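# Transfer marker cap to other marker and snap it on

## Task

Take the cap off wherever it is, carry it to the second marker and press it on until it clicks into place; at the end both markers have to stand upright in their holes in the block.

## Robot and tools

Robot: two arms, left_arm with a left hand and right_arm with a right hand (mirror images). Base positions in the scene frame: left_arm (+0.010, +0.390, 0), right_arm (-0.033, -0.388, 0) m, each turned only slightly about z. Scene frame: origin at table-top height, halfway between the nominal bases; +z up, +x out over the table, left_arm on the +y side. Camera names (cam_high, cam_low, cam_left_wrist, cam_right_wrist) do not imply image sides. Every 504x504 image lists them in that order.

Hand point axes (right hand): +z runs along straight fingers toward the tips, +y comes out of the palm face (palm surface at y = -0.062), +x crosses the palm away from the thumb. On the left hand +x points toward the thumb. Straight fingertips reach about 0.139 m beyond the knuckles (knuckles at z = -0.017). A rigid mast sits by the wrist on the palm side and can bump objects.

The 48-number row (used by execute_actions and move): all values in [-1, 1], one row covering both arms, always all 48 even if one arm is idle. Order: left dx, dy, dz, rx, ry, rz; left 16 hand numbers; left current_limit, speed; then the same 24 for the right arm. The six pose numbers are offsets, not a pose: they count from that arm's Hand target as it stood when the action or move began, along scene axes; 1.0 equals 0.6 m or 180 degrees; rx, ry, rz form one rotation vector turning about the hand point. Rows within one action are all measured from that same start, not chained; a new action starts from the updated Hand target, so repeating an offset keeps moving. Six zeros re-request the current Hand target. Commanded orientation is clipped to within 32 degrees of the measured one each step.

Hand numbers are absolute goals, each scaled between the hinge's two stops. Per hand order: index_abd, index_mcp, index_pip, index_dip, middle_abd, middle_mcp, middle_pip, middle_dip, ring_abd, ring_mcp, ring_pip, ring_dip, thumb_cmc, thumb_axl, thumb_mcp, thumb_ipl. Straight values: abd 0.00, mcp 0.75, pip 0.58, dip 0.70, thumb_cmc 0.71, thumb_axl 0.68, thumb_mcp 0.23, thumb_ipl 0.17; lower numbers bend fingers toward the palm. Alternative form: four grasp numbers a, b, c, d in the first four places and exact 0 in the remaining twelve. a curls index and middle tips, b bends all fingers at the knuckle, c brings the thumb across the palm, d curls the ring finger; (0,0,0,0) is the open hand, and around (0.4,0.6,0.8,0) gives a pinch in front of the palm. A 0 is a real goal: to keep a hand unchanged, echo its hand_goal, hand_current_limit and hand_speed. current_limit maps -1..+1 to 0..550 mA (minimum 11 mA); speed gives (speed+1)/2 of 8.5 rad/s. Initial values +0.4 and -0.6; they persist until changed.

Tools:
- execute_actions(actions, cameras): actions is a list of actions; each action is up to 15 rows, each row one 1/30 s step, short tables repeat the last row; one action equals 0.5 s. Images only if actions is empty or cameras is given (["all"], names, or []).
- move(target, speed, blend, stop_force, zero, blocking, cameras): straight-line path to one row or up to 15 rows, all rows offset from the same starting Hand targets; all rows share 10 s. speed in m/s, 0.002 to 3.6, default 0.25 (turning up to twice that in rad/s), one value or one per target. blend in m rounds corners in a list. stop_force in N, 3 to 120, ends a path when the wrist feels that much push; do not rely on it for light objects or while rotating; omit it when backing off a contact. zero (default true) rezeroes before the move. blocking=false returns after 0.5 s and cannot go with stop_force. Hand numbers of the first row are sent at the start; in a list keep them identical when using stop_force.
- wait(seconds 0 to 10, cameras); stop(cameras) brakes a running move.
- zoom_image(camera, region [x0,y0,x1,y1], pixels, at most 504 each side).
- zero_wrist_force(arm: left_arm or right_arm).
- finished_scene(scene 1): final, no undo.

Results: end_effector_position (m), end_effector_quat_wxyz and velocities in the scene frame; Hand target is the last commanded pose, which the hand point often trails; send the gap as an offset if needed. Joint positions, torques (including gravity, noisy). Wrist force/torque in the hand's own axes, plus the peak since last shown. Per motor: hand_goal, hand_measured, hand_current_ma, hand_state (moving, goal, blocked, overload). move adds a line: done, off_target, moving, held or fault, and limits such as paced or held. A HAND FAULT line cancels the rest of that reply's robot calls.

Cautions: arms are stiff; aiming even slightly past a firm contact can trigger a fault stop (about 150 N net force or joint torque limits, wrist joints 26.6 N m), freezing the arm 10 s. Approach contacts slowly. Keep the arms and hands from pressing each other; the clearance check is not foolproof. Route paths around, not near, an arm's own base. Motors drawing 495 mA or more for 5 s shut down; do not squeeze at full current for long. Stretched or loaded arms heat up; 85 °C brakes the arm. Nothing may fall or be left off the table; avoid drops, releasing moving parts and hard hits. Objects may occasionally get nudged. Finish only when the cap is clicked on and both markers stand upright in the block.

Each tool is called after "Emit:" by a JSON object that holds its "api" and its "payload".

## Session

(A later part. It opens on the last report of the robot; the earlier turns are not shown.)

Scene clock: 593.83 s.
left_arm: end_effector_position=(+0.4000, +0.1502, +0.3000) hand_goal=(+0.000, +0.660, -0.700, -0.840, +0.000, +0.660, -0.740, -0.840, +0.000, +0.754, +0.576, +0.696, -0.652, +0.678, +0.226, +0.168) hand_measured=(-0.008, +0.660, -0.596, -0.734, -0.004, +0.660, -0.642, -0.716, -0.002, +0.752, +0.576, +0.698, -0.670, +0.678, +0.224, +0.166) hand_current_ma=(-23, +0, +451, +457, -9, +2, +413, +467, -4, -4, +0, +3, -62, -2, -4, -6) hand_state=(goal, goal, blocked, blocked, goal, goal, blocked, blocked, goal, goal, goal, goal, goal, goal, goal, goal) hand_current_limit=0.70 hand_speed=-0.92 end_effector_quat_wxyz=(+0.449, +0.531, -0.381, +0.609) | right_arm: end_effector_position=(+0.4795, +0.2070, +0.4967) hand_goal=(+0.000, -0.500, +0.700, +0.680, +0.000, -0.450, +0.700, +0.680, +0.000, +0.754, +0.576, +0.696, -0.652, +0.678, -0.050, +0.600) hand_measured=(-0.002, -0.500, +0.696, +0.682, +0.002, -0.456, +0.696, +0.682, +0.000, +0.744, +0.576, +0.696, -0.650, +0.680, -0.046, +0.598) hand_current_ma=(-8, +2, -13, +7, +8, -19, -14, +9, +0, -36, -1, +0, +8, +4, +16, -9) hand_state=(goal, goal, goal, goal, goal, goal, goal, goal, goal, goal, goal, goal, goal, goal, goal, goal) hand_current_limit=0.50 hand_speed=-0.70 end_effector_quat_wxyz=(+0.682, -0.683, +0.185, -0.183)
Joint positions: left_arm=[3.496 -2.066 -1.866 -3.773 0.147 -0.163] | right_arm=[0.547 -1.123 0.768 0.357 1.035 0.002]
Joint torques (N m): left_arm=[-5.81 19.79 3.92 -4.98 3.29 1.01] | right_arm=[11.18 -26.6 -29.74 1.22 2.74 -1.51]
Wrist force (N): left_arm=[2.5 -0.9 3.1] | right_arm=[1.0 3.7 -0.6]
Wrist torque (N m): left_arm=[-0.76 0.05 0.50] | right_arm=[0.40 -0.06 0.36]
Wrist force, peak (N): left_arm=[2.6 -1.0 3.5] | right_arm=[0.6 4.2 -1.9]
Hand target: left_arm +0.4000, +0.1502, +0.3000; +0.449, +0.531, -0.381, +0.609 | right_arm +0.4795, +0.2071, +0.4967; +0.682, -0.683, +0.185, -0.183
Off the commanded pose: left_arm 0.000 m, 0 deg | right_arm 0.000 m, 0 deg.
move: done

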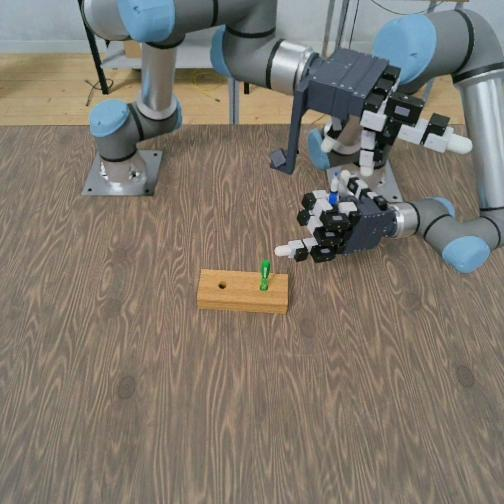

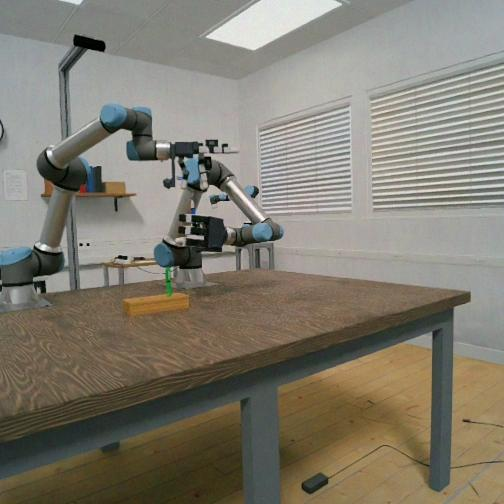

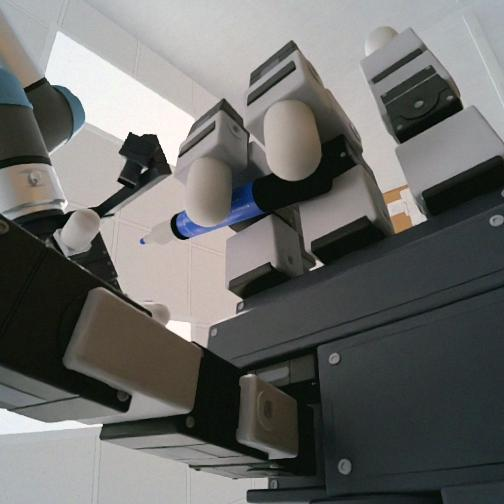

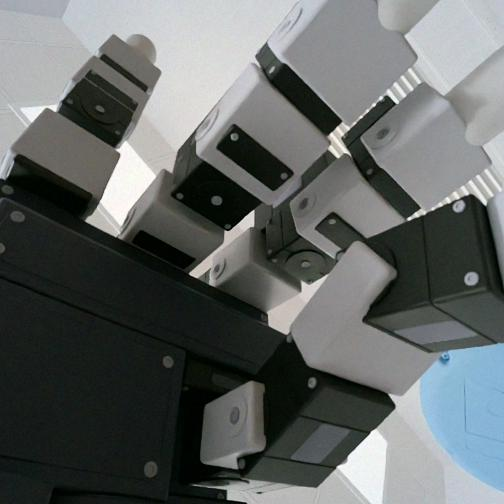

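Emit:
{"api": "move", "payload": {"target": [0,0,0,0,0,0, 0,0.66,-0.70,-0.84, 0,0.66,-0.74,-0.84, 0,0.754,0.576,0.696, -0.653,0.678,0.225,0.168, 0.7,-0.92, 0.025,-0.030,-0.0167,0,0,0, 0,-0.50,0.70,0.68, 0,-0.45,0.70,0.68, 0,0.754,0.576,0.696, -0.653,0.678,-0.05,0.60, 0.5,-0.7], "speed": 0.08, "cameras": ["all"]}}

Emit:
{"api": "zoom_image", "payload": {"camera": "cam_high", "region": [280, 100, 380, 200]}}

Emit:
{"api": "zoom_image", "payload": {"camera": "cam_low", "region": [150, 150, 230, 230]}}

Scene clock: 596.93 s.
left_arm: end_effector_position=(+0.4000, +0.1502, +0.3000) hand_goal=(+0.000, +0.660, -0.700, -0.840, +0.000, +0.660, -0.740, -0.840, +0.000, +0.754, +0.576, +0.696, -0.652, +0.678, +0.226, +0.168) hand_measured=(-0.008, +0.660, -0.596, -0.734, -0.004, +0.660, -0.642, -0.716, -0.002, +0.752, +0.576, +0.698, -0.670, +0.678, +0.224, +0.166) hand_current_ma=(-23, +0, +451, +457, -9, +2, +413, +467, -4, -4, +0, +3, -62, -2, -4, -6) hand_state=(goal, goal, blocked, blocked, goal, goal, blocked, blocked, goal, goal, goal, goal, goal, goal, goal, goal) hand_current_limit=0.70 hand_speed=-0.92 end_effector_quat_wxyz=(+0.449, +0.531, -0.381, +0.609) | right_arm: end_effector_position=(+0.4944, +0.1891, +0.4867) hand_goal=(+0.000, -0.500, +0.700, +0.680, +0.000, -0.450, +0.700, +0.680, +0.000, +0.754, +0.576, +0.696, -0.652, +0.678, -0.050, +0.600) hand_measured=(-0.002, -0.500, +0.696, +0.682, +0.002, -0.456, +0.696, +0.682, +0.000, +0.744, +0.576, +0.696, -0.650, +0.680, -0.046, +0.598) hand_current_ma=(-8, +2, -13, +7, +8, -19, -14, +9, +0, -36, -1, +0, +8, +4, +16, -9) hand_state=(goal, goal, goal, goal, goal, goal, goal, goal, goal, goal, goal, goal, goal, goal, goal, goal) hand_current_limit=0.50 hand_speed=-0.70 end_effector_quat_wxyz=(+0.682, -0.683, +0.185, -0.183)
Joint positions: left_arm=[3.496 -2.066 -1.866 -3.773 0.147 -0.163] | right_arm=[0.505 -1.136 0.815 0.324 0.994 0.001]
Joint torques (N m): left_arm=[-6.12 19.78 3.36 -5.04 3.42 1.09] | right_arm=[-9.88 -46.91 -10.11 -4.59 -2.67 1.34]
Wrist force (N): left_arm=[2.5 -0.7 3.2] | right_arm=[1.1 3.9 -0.5]
Wrist torque (N m): left_arm=[-0.75 0.07 0.49] | right_arm=[0.42 -0.07 0.36]
Wrist force, peak (N): left_arm=[2.5 -0.9 3.5] | right_arm=[0.6 4.3 -0.7]
Hand target: left_arm +0.4000, +0.1502, +0.3000; +0.449, +0.531, -0.381, +0.609 | right_arm +0.4945, +0.1891, +0.4867; +0.682, -0.683, +0.185, -0.183
Off the commanded pose: left_arm 0.000 m, 0 deg | right_arm 0.000 m, 0 deg.
move: done

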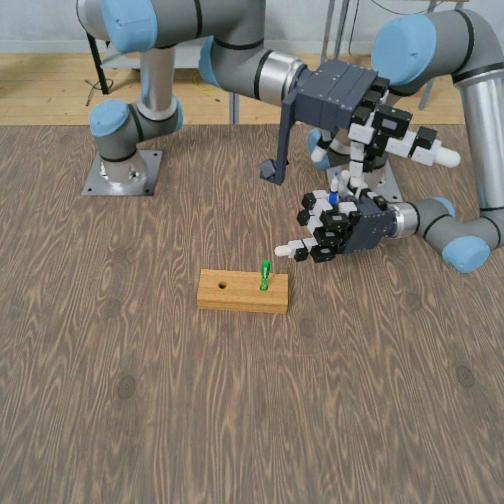

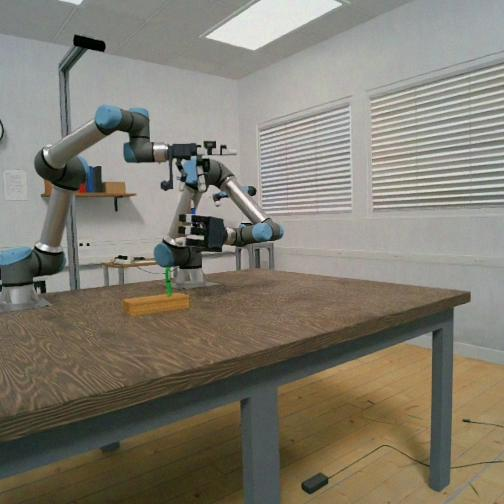

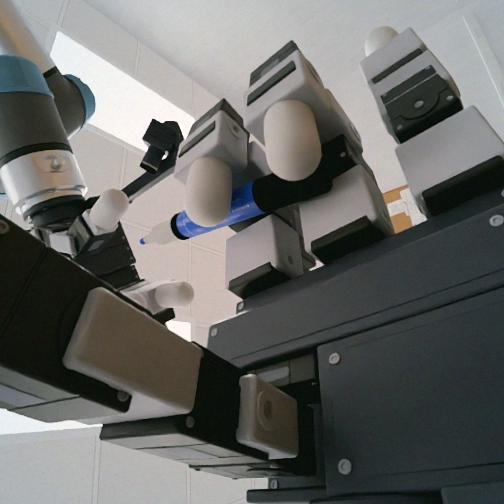

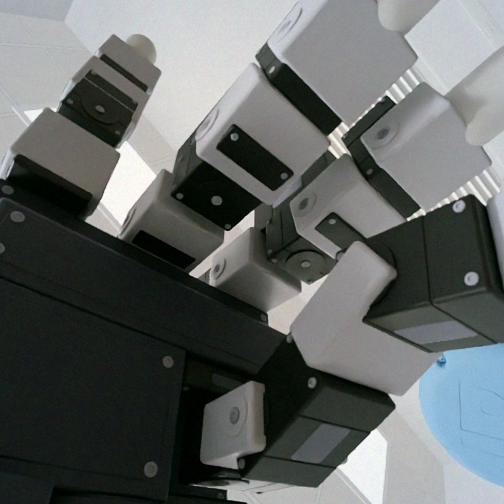

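Scaled by 5.040.

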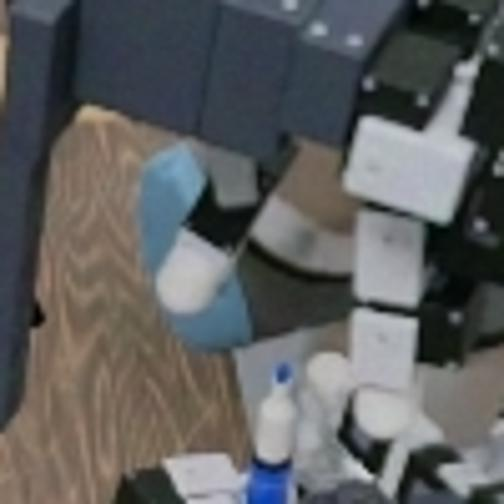

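Scaled by 6.300.

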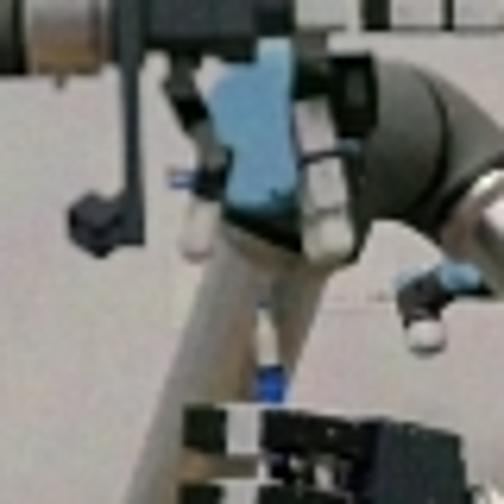

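Emit:
{"api": "move", "payload": {"target": [0,0,0,0,0,0, 0,0.66,-0.70,-0.84, 0,0.66,-0.74,-0.84, 0,0.754,0.576,0.696, -0.653,0.678,0.225,0.168, 0.7,-0.92, -0.0083,0,-0.0667,0,0,0, 0,-0.50,0.70,0.68, 0,-0.45,0.70,0.68, 0,0.754,0.576,0.696, -0.653,0.678,-0.05,0.60, 0.5,-0.7], "speed": 0.06, "stop_force": 5, "cameras": ["all"]}}

Emit:
{"api": "zoom_image", "payload": {"camera": "cam_high", "region": [300, 130, 380, 210]}}

Emit:
{"api": "zoom_image", "payload": {"camera": "cam_low", "region": [160, 170, 220, 230]}}

Scene clock: 600.73 s.
left_arm: end_effector_position=(+0.4000, +0.1502, +0.3000) hand_goal=(+0.000, +0.660, -0.700, -0.840, +0.000, +0.660, -0.740, -0.840, +0.000, +0.754, +0.576, +0.696, -0.652, +0.678, +0.226, +0.168) hand_measured=(-0.008, +0.660, -0.596, -0.734, -0.004, +0.660, -0.642, -0.716, -0.002, +0.752, +0.576, +0.698, -0.670, +0.678, +0.224, +0.166) hand_current_ma=(-23, +0, +451, +457, -9, +2, +413, +468, -4, -4, +0, +3, -62, -2, -4, -6) hand_state=(goal, goal, blocked, blocked, goal, goal, blocked, blocked, goal, goal, goal, goal, goal, goal, goal, goal) hand_current_limit=0.70 hand_speed=-0.92 end_effector_quat_wxyz=(+0.449, +0.531, -0.381, +0.609) | right_arm: end_effector_position=(+0.4895, +0.1891, +0.4467) hand_goal=(+0.000, -0.500, +0.700, +0.680, +0.000, -0.450, +0.700, +0.680, +0.000, +0.754, +0.576, +0.696, -0.652, +0.678, -0.050, +0.600) hand_measured=(-0.002, -0.500, +0.696, +0.682, +0.002, -0.456, +0.696, +0.682, +0.000, +0.744, +0.576, +0.696, -0.650, +0.680, -0.046, +0.598) hand_current_ma=(-8, +2, -13, +7, +8, -19, -14, +9, +0, -36, -1, +0, +8, +4, +16, -9) hand_state=(goal, goal, goal, goal, goal, goal, goal, goal, goal, goal, goal, goal, goal, goal, goal, goal) hand_current_limit=0.50 hand_speed=-0.70 end_effector_quat_wxyz=(+0.682, -0.683, +0.185, -0.183)
Joint positions: left_arm=[3.496 -2.066 -1.866 -3.773 0.147 -0.163] | right_arm=[0.509 -1.178 0.982 0.199 0.997 0.002]
Joint torques (N m): left_arm=[-6.22 20.47 4.13 -5.01 3.4 1.1] | right_arm=[11.52 -45.61 -10.75 -4.53 2.59 1.53]
Wrist force (N): left_arm=[2.5 -0.8 3.2] | right_arm=[1.0 4.5 -0.3]
Wrist torque (N m): left_arm=[-0.77 0.06 0.50] | right_arm=[0.49 -0.05 0.27]
Wrist force, peak (N): left_arm=[2.7 -0.8 3.4] | right_arm=[1.0 4.8 -0.7]
Hand target: left_arm +0.4000, +0.1502, +0.3000; +0.449, +0.531, -0.381, +0.609 | right_arm +0.4895, +0.1891, +0.4467; +0.682, -0.683, +0.185, -0.183
Off the commanded pose: left_arm 0.000 m, 0 deg | right_arm 0.000 m, 0 deg.
move: done

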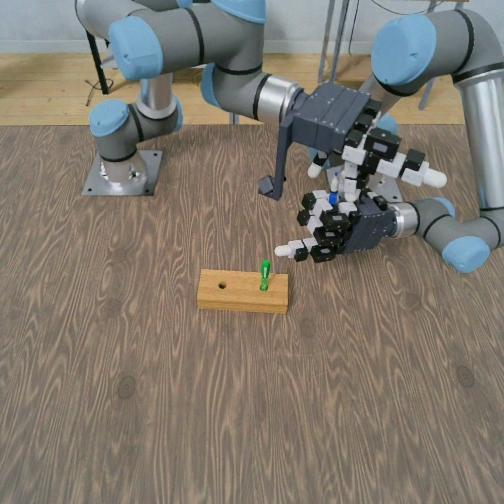

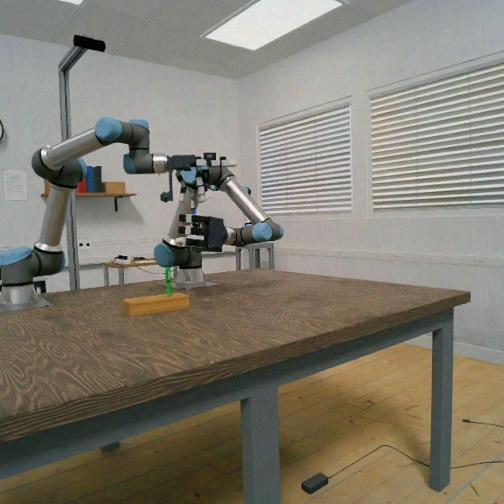

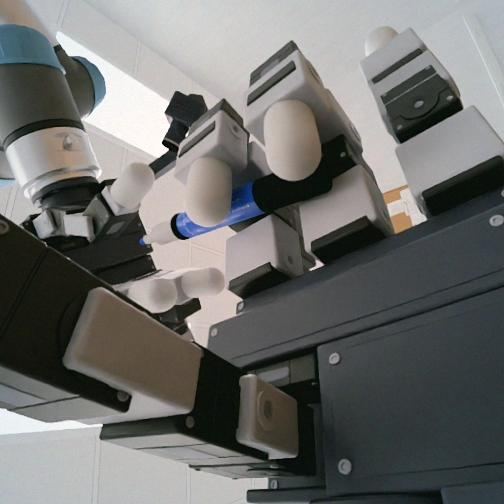

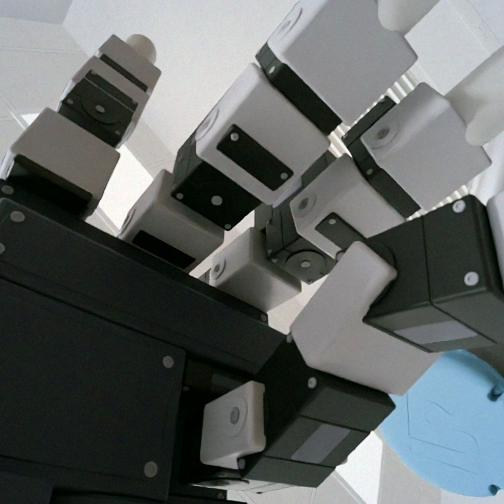

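Scaled by 6.300.

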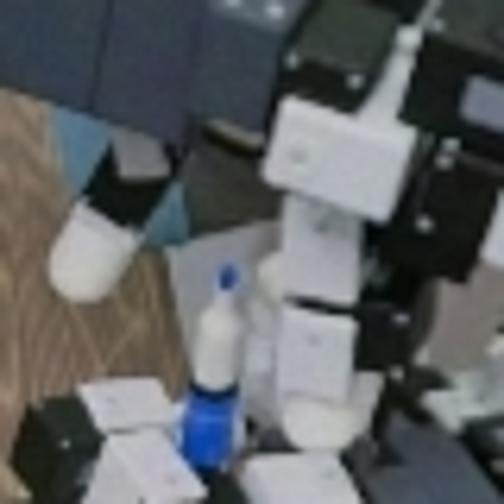

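Scaled by 8.400.

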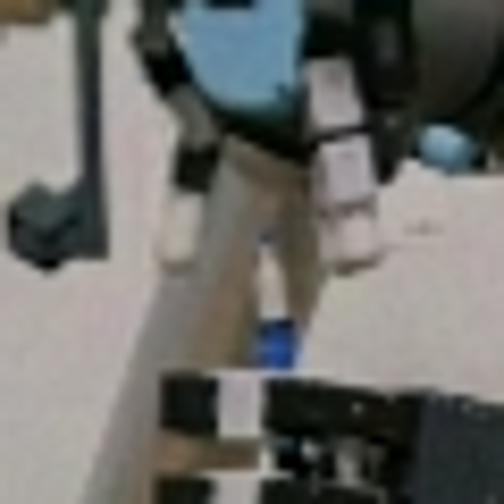

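Emit:
{"api": "move", "payload": {"target": [0,0,0,0,0,0, 0,0.66,-0.70,-0.84, 0,0.66,-0.74,-0.84, 0,0.754,0.576,0.696, -0.653,0.678,0.225,0.168, 0.7,-0.92, -0.0083,0.0033,-0.0333,0,0,0, 0,-0.50,0.70,0.68, 0,-0.45,0.70,0.68, 0,0.754,0.576,0.696, -0.653,0.678,-0.05,0.60, 0.5,-0.7], "speed": 0.04, "stop_force": 5, "cameras": ["all"]}}

Emit:
{"api": "zoom_image", "payload": {"camera": "cam_high", "region": [300, 140, 380, 220]}}

Emit:
{"api": "zoom_image", "payload": {"camera": "cam_low", "region": [160, 180, 220, 240]}}

Emit:
{"api": "zoom_image", "payload": {"camera": "cam_left_wrist", "region": [50, 130, 300, 380]}}

Scene clock: 606.17 s.
left_arm: end_effector_position=(+0.4000, +0.1502, +0.3000) hand_goal=(+0.000, +0.660, -0.700, -0.840, +0.000, +0.660, -0.740, -0.840, +0.000, +0.754, +0.576, +0.696, -0.652, +0.678, +0.226, +0.168) hand_measured=(-0.008, +0.660, -0.596, -0.734, -0.004, +0.660, -0.642, -0.716, -0.002, +0.752, +0.576, +0.698, -0.670, +0.678, +0.224, +0.166) hand_current_ma=(-23, +0, +451, +457, -9, +2, +413, +468, -4, -4, +0, +3, -62, -2, -4, -6) hand_state=(goal, goal, blocked, blocked, goal, goal, blocked, blocked, goal, goal, goal, goal, goal, goal, goal, goal) hand_current_limit=0.70 hand_speed=-0.92 end_effector_quat_wxyz=(+0.449, +0.531, -0.381, +0.609) | right_arm: end_effector_position=(+0.4845, +0.1910, +0.4267) hand_goal=(+0.000, -0.500, +0.700, +0.680, +0.000, -0.450, +0.700, +0.680, +0.000, +0.754, +0.576, +0.696, -0.652, +0.678, -0.050, +0.600) hand_measured=(-0.002, -0.500, +0.696, +0.682, +0.002, -0.456, +0.696, +0.682, +0.000, +0.744, +0.576, +0.696, -0.650, +0.680, -0.046, +0.598) hand_current_ma=(-8, +2, -13, +7, +8, -19, -14, +9, +0, -36, -1, +0, +8, +4, +16, -9) hand_state=(goal, goal, goal, goal, goal, goal, goal, goal, goal, goal, goal, goal, goal, goal, goal, goal) hand_current_limit=0.50 hand_speed=-0.70 end_effector_quat_wxyz=(+0.682, -0.683, +0.185, -0.183)
Joint positions: left_arm=[3.496 -2.066 -1.866 -3.773 0.147 -0.163] | right_arm=[0.517 -1.195 1.056 0.141 1.005 0.002]
Joint torques (N m): left_arm=[-6.54 21.31 4.42 -4.75 3.37 1.16] | right_arm=[10.97 -44.91 -11.7 -4.53 2.73 1.32]
Wrist force (N): left_arm=[2.3 -0.8 3.2] | right_arm=[1.0 4.2 -0.5]
Wrist torque (N m): left_arm=[-0.77 0.08 0.48] | right_arm=[0.46 -0.05 0.27]
Wrist force, peak (N): left_arm=[2.6 -0.8 3.5] | right_arm=[0.9 4.6 -0.5]
Hand target: left_arm +0.4000, +0.1502, +0.3000; +0.449, +0.531, -0.381, +0.609 | right_arm +0.4845, +0.1910, +0.4267; +0.682, -0.683, +0.185, -0.183
Off the commanded pose: left_arm 0.000 m, 0 deg | right_arm 0.000 m, 0 deg.
move: done

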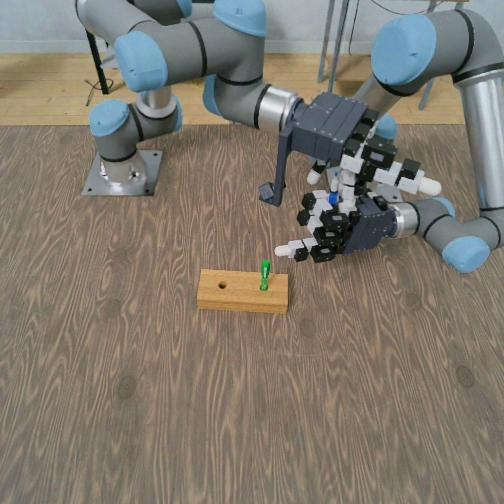

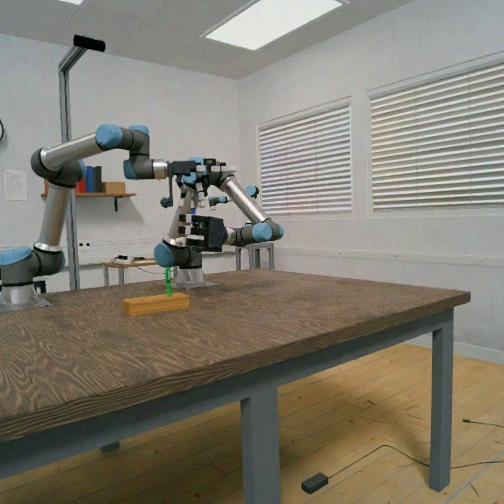

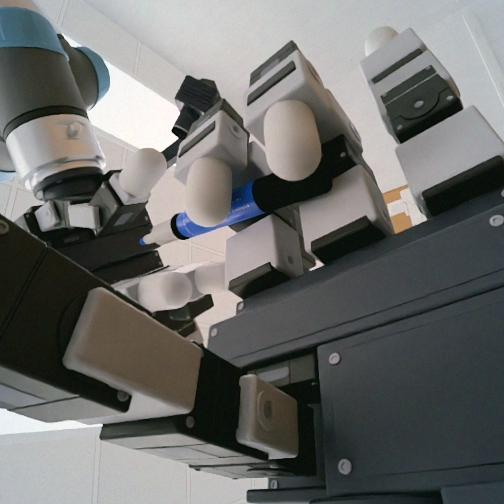

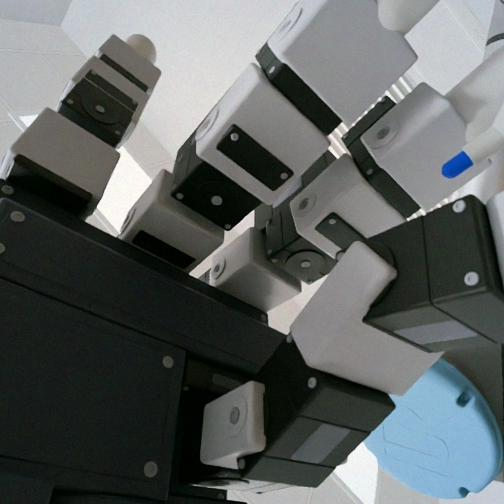

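Scaled by 6.300.

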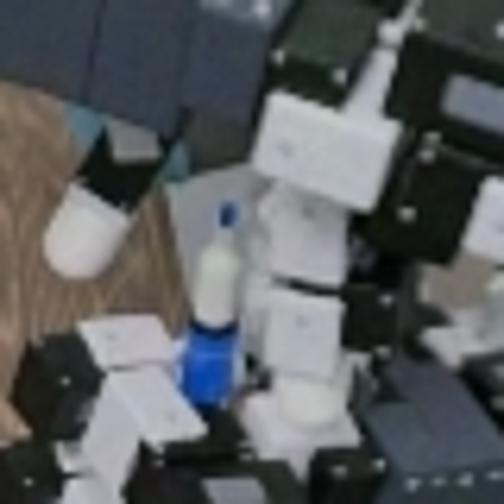

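Scaled by 8.400.

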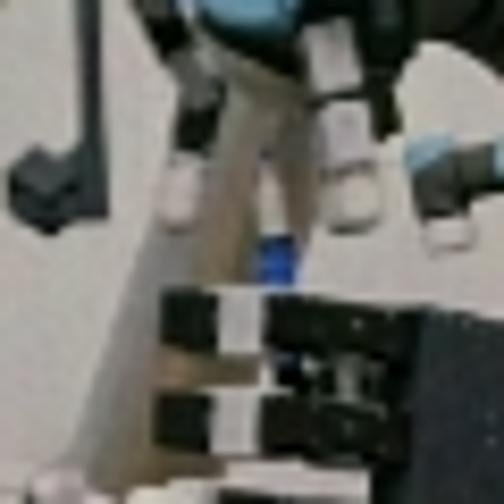

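Scaled by 2.016.

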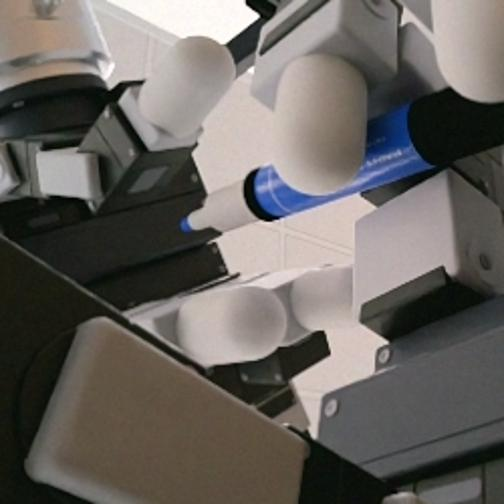

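Emit:
{"api": "move", "payload": {"target": [0,0,0,0,0,0, 0,0.66,-0.70,-0.84, 0,0.66,-0.74,-0.84, 0,0.754,0.576,0.696, -0.653,0.678,0.225,0.168, 0.7,-0.92, -0.0067,0.0033,-0.02,0,0,0, 0,-0.50,0.70,0.68, 0,-0.45,0.70,0.68, 0,0.754,0.576,0.696, -0.653,0.678,-0.05,0.60, 0.5,-0.7], "speed": 0.03, "stop_force": 4, "cameras": ["all"]}}

Emit:
{"api": "zoom_image", "payload": {"camera": "cam_high", "region": [300, 140, 380, 220]}}

Emit:
{"api": "zoom_image", "payload": {"camera": "cam_low", "region": [160, 180, 220, 240]}}

Emit:
{"api": "zoom_image", "payload": {"camera": "cam_left_wrist", "region": [50, 130, 300, 380]}}

Scene clock: 609.50 s.
left_arm: end_effector_position=(+0.4000, +0.1502, +0.3000) hand_goal=(+0.000, +0.660, -0.700, -0.840, +0.000, +0.660, -0.740, -0.840, +0.000, +0.754, +0.576, +0.696, -0.652, +0.678, +0.226, +0.168) hand_measured=(-0.008, +0.660, -0.596, -0.734, -0.004, +0.660, -0.642, -0.716, -0.002, +0.752, +0.576, +0.698, -0.670, +0.678, +0.224, +0.166) hand_current_ma=(-23, +0, +451, +457, -9, +2, +413, +468, -4, -4, +0, +3, -62, -2, -4, -6) hand_state=(goal, goal, blocked, blocked, goal, goal, blocked, blocked, goal, goal, goal, goal, goal, goal, goal, goal) hand_current_limit=0.70 hand_speed=-0.92 end_effector_quat_wxyz=(+0.449, +0.531, -0.381, +0.609) | right_arm: end_effector_position=(+0.4805, +0.1930, +0.4147) hand_goal=(+0.000, -0.500, +0.700, +0.680, +0.000, -0.450, +0.700, +0.680, +0.000, +0.754, +0.576, +0.696, -0.652, +0.678, -0.050, +0.600) hand_measured=(-0.002, -0.500, +0.696, +0.682, +0.002, -0.456, +0.696, +0.682, +0.000, +0.744, +0.576, +0.696, -0.650, +0.680, -0.046, +0.598) hand_current_ma=(-8, +2, -13, +7, +8, -19, -14, +9, +0, -36, -1, +0, +8, +4, +16, -9) hand_state=(goal, goal, goal, goal, goal, goal, goal, goal, goal, goal, goal, goal, goal, goal, goal, goal) hand_current_limit=0.50 hand_speed=-0.70 end_effector_quat_wxyz=(+0.682, -0.683, +0.185, -0.183)
Joint positions: left_arm=[3.496 -2.066 -1.866 -3.773 0.147 -0.163] | right_arm=[0.523 -1.203 1.099 0.107 1.012 0.002]
Joint torques (N m): left_arm=[-5.91 19.52 3.41 -4.93 3.12 1] | right_arm=[12.65 -45.72 -10.9 -4.59 2.5 1.29]
Wrist force (N): left_arm=[2.3 -0.9 3.5] | right_arm=[1.2 4.2 -0.5]
Wrist torque (N m): left_arm=[-0.79 0.09 0.49] | right_arm=[0.47 -0.09 0.28]
Wrist force, peak (N): left_arm=[2.7 -0.8 3.4] | right_arm=[0.9 4.6 -0.7]
Hand target: left_arm +0.4000, +0.1502, +0.3000; +0.449, +0.531, -0.381, +0.609 | right_arm +0.4805, +0.1930, +0.4147; +0.682, -0.683, +0.185, -0.183
Off the commanded pose: left_arm 0.000 m, 0 deg | right_arm 0.000 m, 0 deg.
move: done

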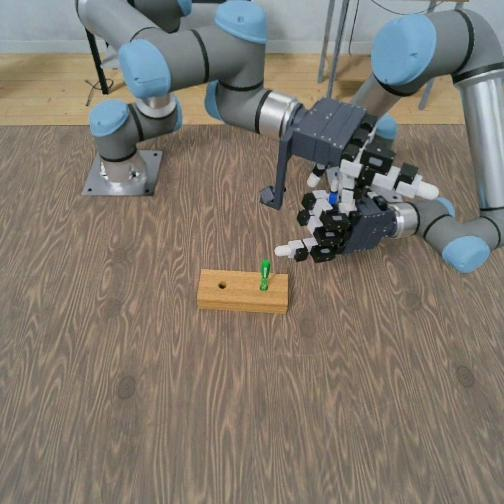

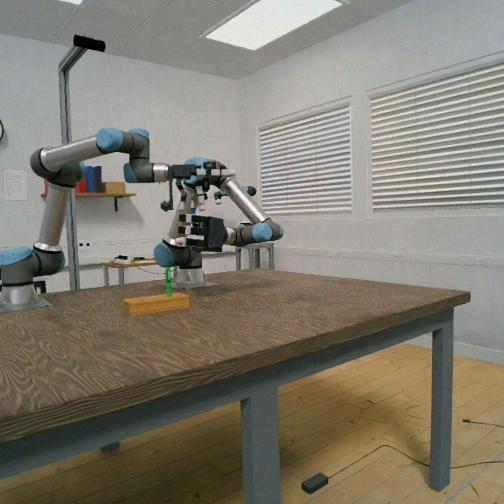

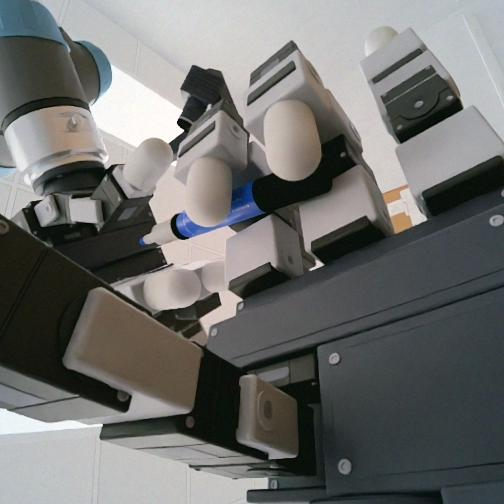

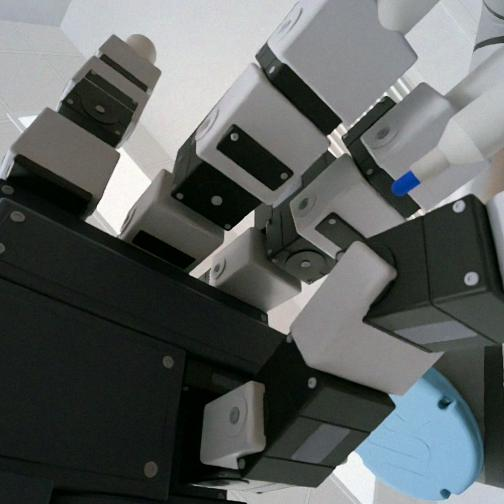

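Scaled by 6.300.

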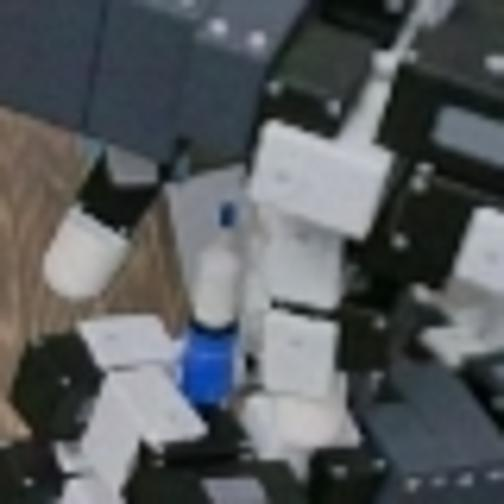

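Scaled by 8.400.

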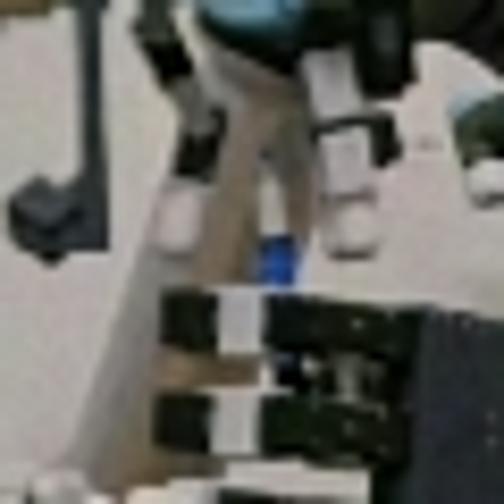

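Scaled by 2.016.

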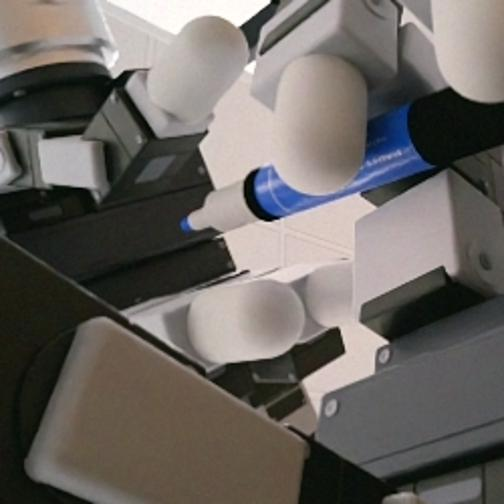

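Emit:
{"api": "move", "payload": {"target": [0,0,0,0,0,0, 0,0.66,-0.70,-0.84, 0,0.66,-0.74,-0.84, 0,0.754,0.576,0.696, -0.653,0.678,0.225,0.168, 0.7,-0.92, 0,0,0,0,0,0, -0.12,-0.70,0.70,0.68, 0.12,-0.70,0.70,0.68, 0,0.754,0.576,0.696, -0.653,0.678,-0.34,0.60, 0.5,-0.92], "speed": 0.03, "cameras": ["all"]}}

Emit:
{"api": "zoom_image", "payload": {"camera": "cam_high", "region": [300, 140, 380, 220]}}

Emit:
{"api": "zoom_image", "payload": {"camera": "cam_low", "region": [160, 180, 220, 240]}}

Emit:
{"api": "zoom_image", "payload": {"camera": "cam_left_wrist", "region": [50, 130, 300, 380]}}

Scene clock: 611.83 s.
left_arm: end_effector_position=(+0.4000, +0.1502, +0.3000) hand_goal=(+0.000, +0.660, -0.700, -0.840, +0.000, +0.660, -0.740, -0.840, +0.000, +0.754, +0.576, +0.696, -0.652, +0.678, +0.226, +0.168) hand_measured=(-0.006, +0.658, -0.596, -0.734, -0.004, +0.660, -0.642, -0.716, -0.002, +0.752, +0.576, +0.698, -0.670, +0.678, +0.224, +0.166) hand_current_ma=(-18, -5, +451, +457, -8, +2, +413, +467, -4, -4, +0, +3, -62, -2, -4, -6) hand_state=(goal, goal, blocked, blocked, goal, goal, blocked, blocked, goal, goal, goal, goal, goal, goal, goal, goal) hand_current_limit=0.70 hand_speed=-0.92 end_effector_quat_wxyz=(+0.449, +0.531, -0.381, +0.609) | right_arm: end_effector_position=(+0.4805, +0.1930, +0.4147) hand_goal=(-0.120, -0.700, +0.700, +0.680, +0.120, -0.700, +0.700, +0.680, +0.000, +0.754, +0.576, +0.696, -0.652, +0.678, -0.340, +0.600) hand_measured=(-0.096, -0.622, +0.722, +0.690, +0.094, -0.644, +0.712, +0.682, +0.000, +0.744, +0.576, +0.696, -0.650, +0.680, -0.236, +0.608) hand_current_ma=(+86, +373, +90, +35, -87, +257, +48, +9, +0, -36, -1, +0, +8, +4, +412, +45) hand_state=(blocked, blocked, blocked, goal, blocked, blocked, goal, goal, goal, goal, goal, goal, goal, goal, blocked, goal) hand_current_limit=0.50 hand_speed=-0.92 end_effector_quat_wxyz=(+0.682, -0.683, +0.185, -0.183)
Joint positions: left_arm=[3.496 -2.066 -1.866 -3.773 0.147 -0.163] | right_arm=[0.523 -1.203 1.099 0.107 1.012 0.002]
Joint torques (N m): left_arm=[-4.2 19.97 3.76 -4.84 3.09 0.85] | right_arm=[9.89 -44.7 -11.12 -3.51 2.44 1.24]
Wrist force (N): left_arm=[2.8 0.5 4.2] | right_arm=[1.0 5.0 0.9]
Wrist torque (N m): left_arm=[-0.81 0.05 0.57] | right_arm=[0.61 -0.04 0.27]
Wrist force, peak (N): left_arm=[2.8 1.4 4.8] | right_arm=[0.9 5.4 0.8]
Hand target: left_arm +0.4000, +0.1502, +0.3000; +0.449, +0.531, -0.381, +0.609 | right_arm +0.4805, +0.1930, +0.4147; +0.682, -0.683, +0.185, -0.183
Off the commanded pose: left_arm 0.000 m, 0 deg | right_arm 0.000 m, 0 deg.
move: done

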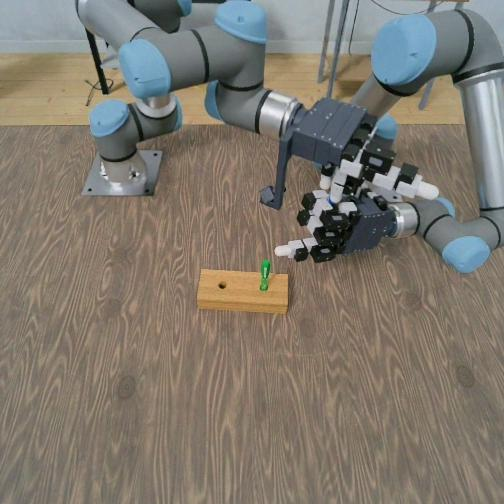

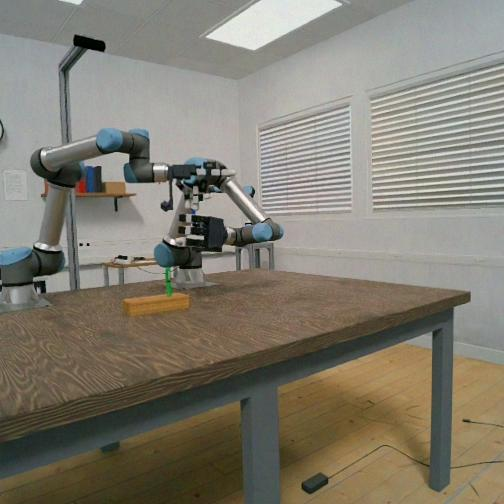

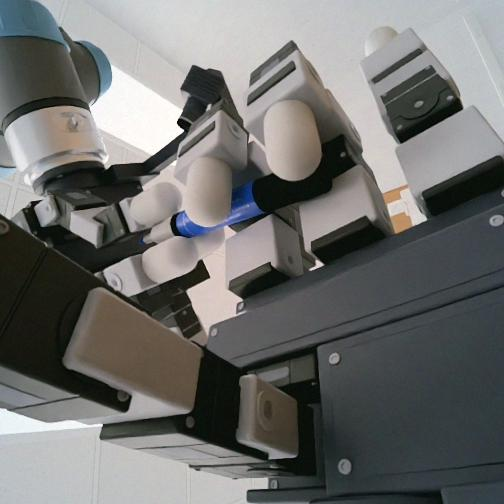

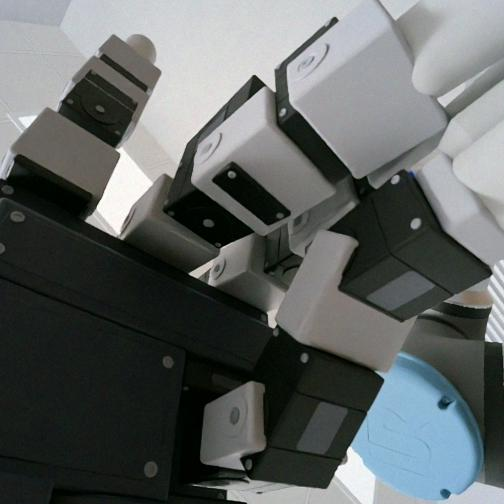

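Scaled by 6.300.

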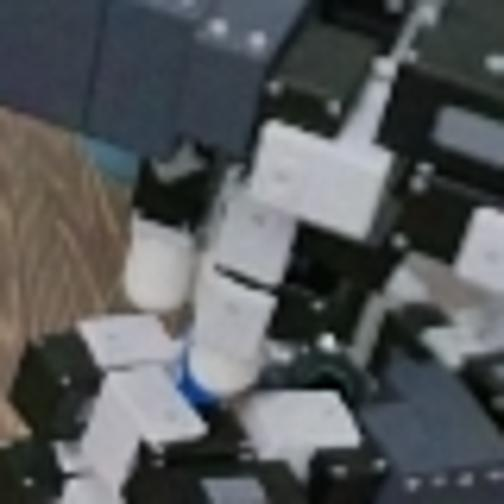

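Scaled by 8.400.

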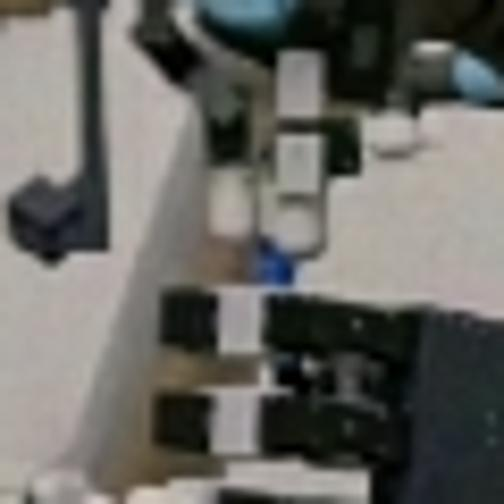

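Scaled by 2.016.

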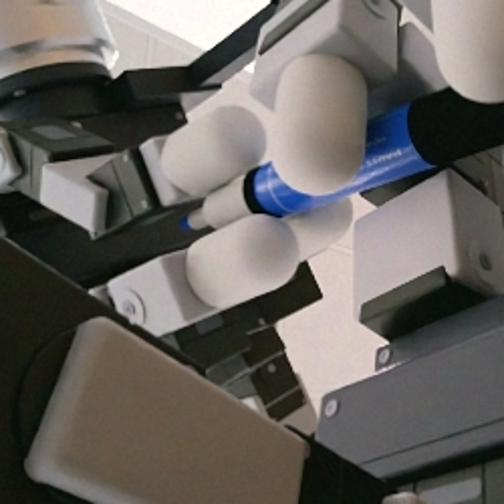

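Emit:
{"api": "move", "payload": {"target": [0,0,0,0,0,0, 0,1.0,-0.45,-0.25, 0,1.0,-0.45,-0.25, 0,0.754,0.576,0.696, -0.653,0.678,0.225,0.168, 0.7,-0.88, 0,0,0,0,0,0, -0.12,-0.70,0.70,0.68, 0.12,-0.70,0.70,0.68, 0,0.754,0.576,0.696, -0.653,0.678,-0.34,0.60, 0.6,-0.92], "speed": 0.03, "cameras": ["cam_high","cam_low","cam_left_wrist"]}}

Emit:
{"api": "zoom_image", "payload": {"camera": "cam_left_wrist", "region": [50, 130, 350, 430]}}

Emit:
{"api": "zoom_image", "payload": {"camera": "cam_low", "region": [160, 180, 220, 240]}}

Scene clock: 615.63 s.
left_arm: end_effector_position=(+0.4000, +0.1502, +0.3000) hand_goal=(+0.000, +1.000, -0.450, -0.250, +0.000, +1.000, -0.450, -0.250, +0.000, +0.754, +0.576, +0.696, -0.652, +0.678, +0.226, +0.168) hand_measured=(-0.004, +0.998, -0.454, -0.252, +0.000, +0.998, -0.454, -0.252, -0.002, +0.752, +0.576, +0.698, -0.670, +0.678, +0.224, +0.166) hand_current_ma=(-8, -6, -10, -7, +1, -6, -8, -8, -4, -4, +0, +3, -62, -2, -4, -6) hand_state=(goal, goal, goal, goal, goal, goal, goal, goal, goal, goal, goal, goal, goal, goal, goal, goal) hand_current_limit=0.70 hand_speed=-0.88 end_effector_quat_wxyz=(+0.449, +0.531, -0.381, +0.609) | right_arm: end_effector_position=(+0.4805, +0.1930, +0.4147) hand_goal=(-0.120, -0.700, +0.700, +0.680, +0.120, -0.700, +0.700, +0.680, +0.000, +0.754, +0.576, +0.696, -0.652, +0.678, -0.340, +0.600) hand_measured=(-0.096, -0.632, +0.722, +0.690, +0.094, -0.666, +0.718, +0.682, +0.000, +0.744, +0.576, +0.696, -0.646, +0.680, -0.242, +0.614) hand_current_ma=(+86, +321, +91, +35, -87, +150, +67, +9, +0, -36, -1, +0, +23, +5, +440, +69) hand_state=(blocked, blocked, blocked, goal, blocked, blocked, goal, goal, goal, goal, goal, goal, goal, goal, blocked, goal) hand_current_limit=0.60 hand_speed=-0.92 end_effector_quat_wxyz=(+0.682, -0.683, +0.185, -0.183)
Joint positions: left_arm=[3.496 -2.066 -1.866 -3.773 0.147 -0.163] | right_arm=[0.523 -1.203 1.099 0.107 1.012 0.002]
Joint torques (N m): left_arm=[2.07 21.57 5.17 -4.71 1.67 -1.1] | right_arm=[7.93 -38.62 -12.39 0.47 1.22 1.21]
Wrist force (N): left_arm=[2.6 -0.7 3.3] | right_arm=[0.8 4.5 -0.6]
Wrist torque (N m): left_arm=[-0.75 0.07 0.46] | right_arm=[0.51 -0.03 0.25]
Wrist force, peak (N): left_arm=[3.2 0.3 4.4] | right_arm=[0.9 5.4 0.8]
Hand target: left_arm +0.4000, +0.1502, +0.3000; +0.449, +0.531, -0.381, +0.609 | right_arm +0.4805, +0.1930, +0.4147; +0.682, -0.683, +0.185, -0.183
Off the commanded pose: left_arm 0.000 m, 0 deg | right_arm 0.000 m, 0 deg.
move: done
Images, in order (width x height): cam_high 504x504, cam_low 504x504, cam_left_wrist 504x504.

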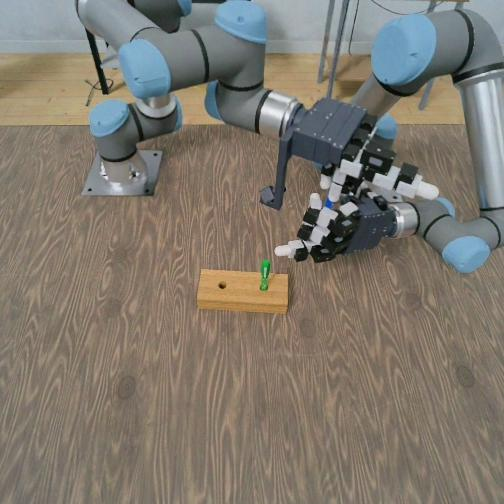

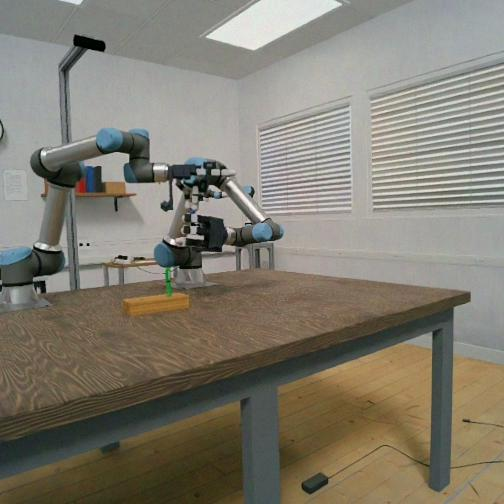

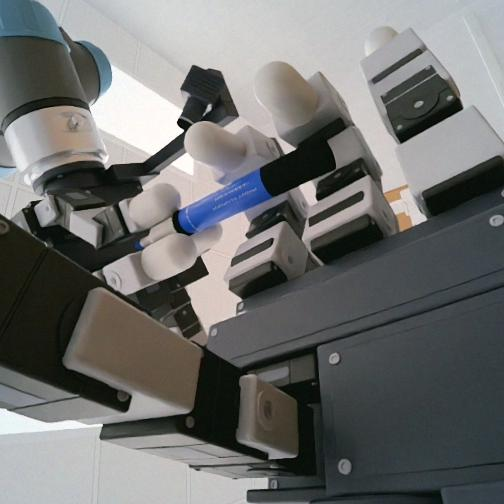

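Scaled by 1.680.

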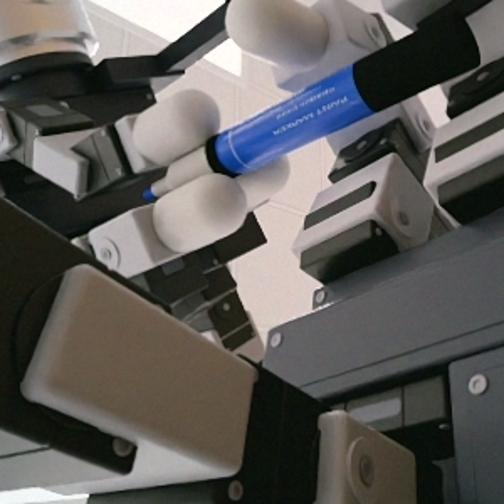

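Scaled by 8.400.

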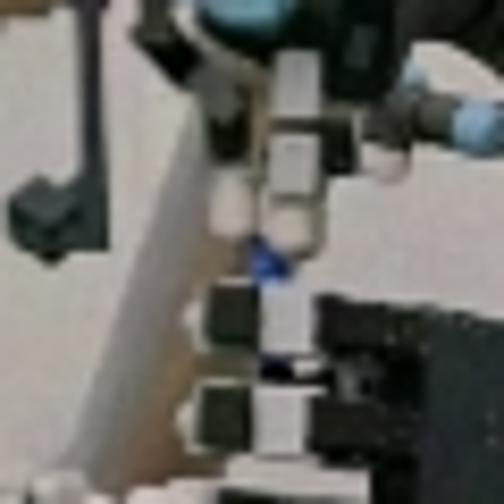

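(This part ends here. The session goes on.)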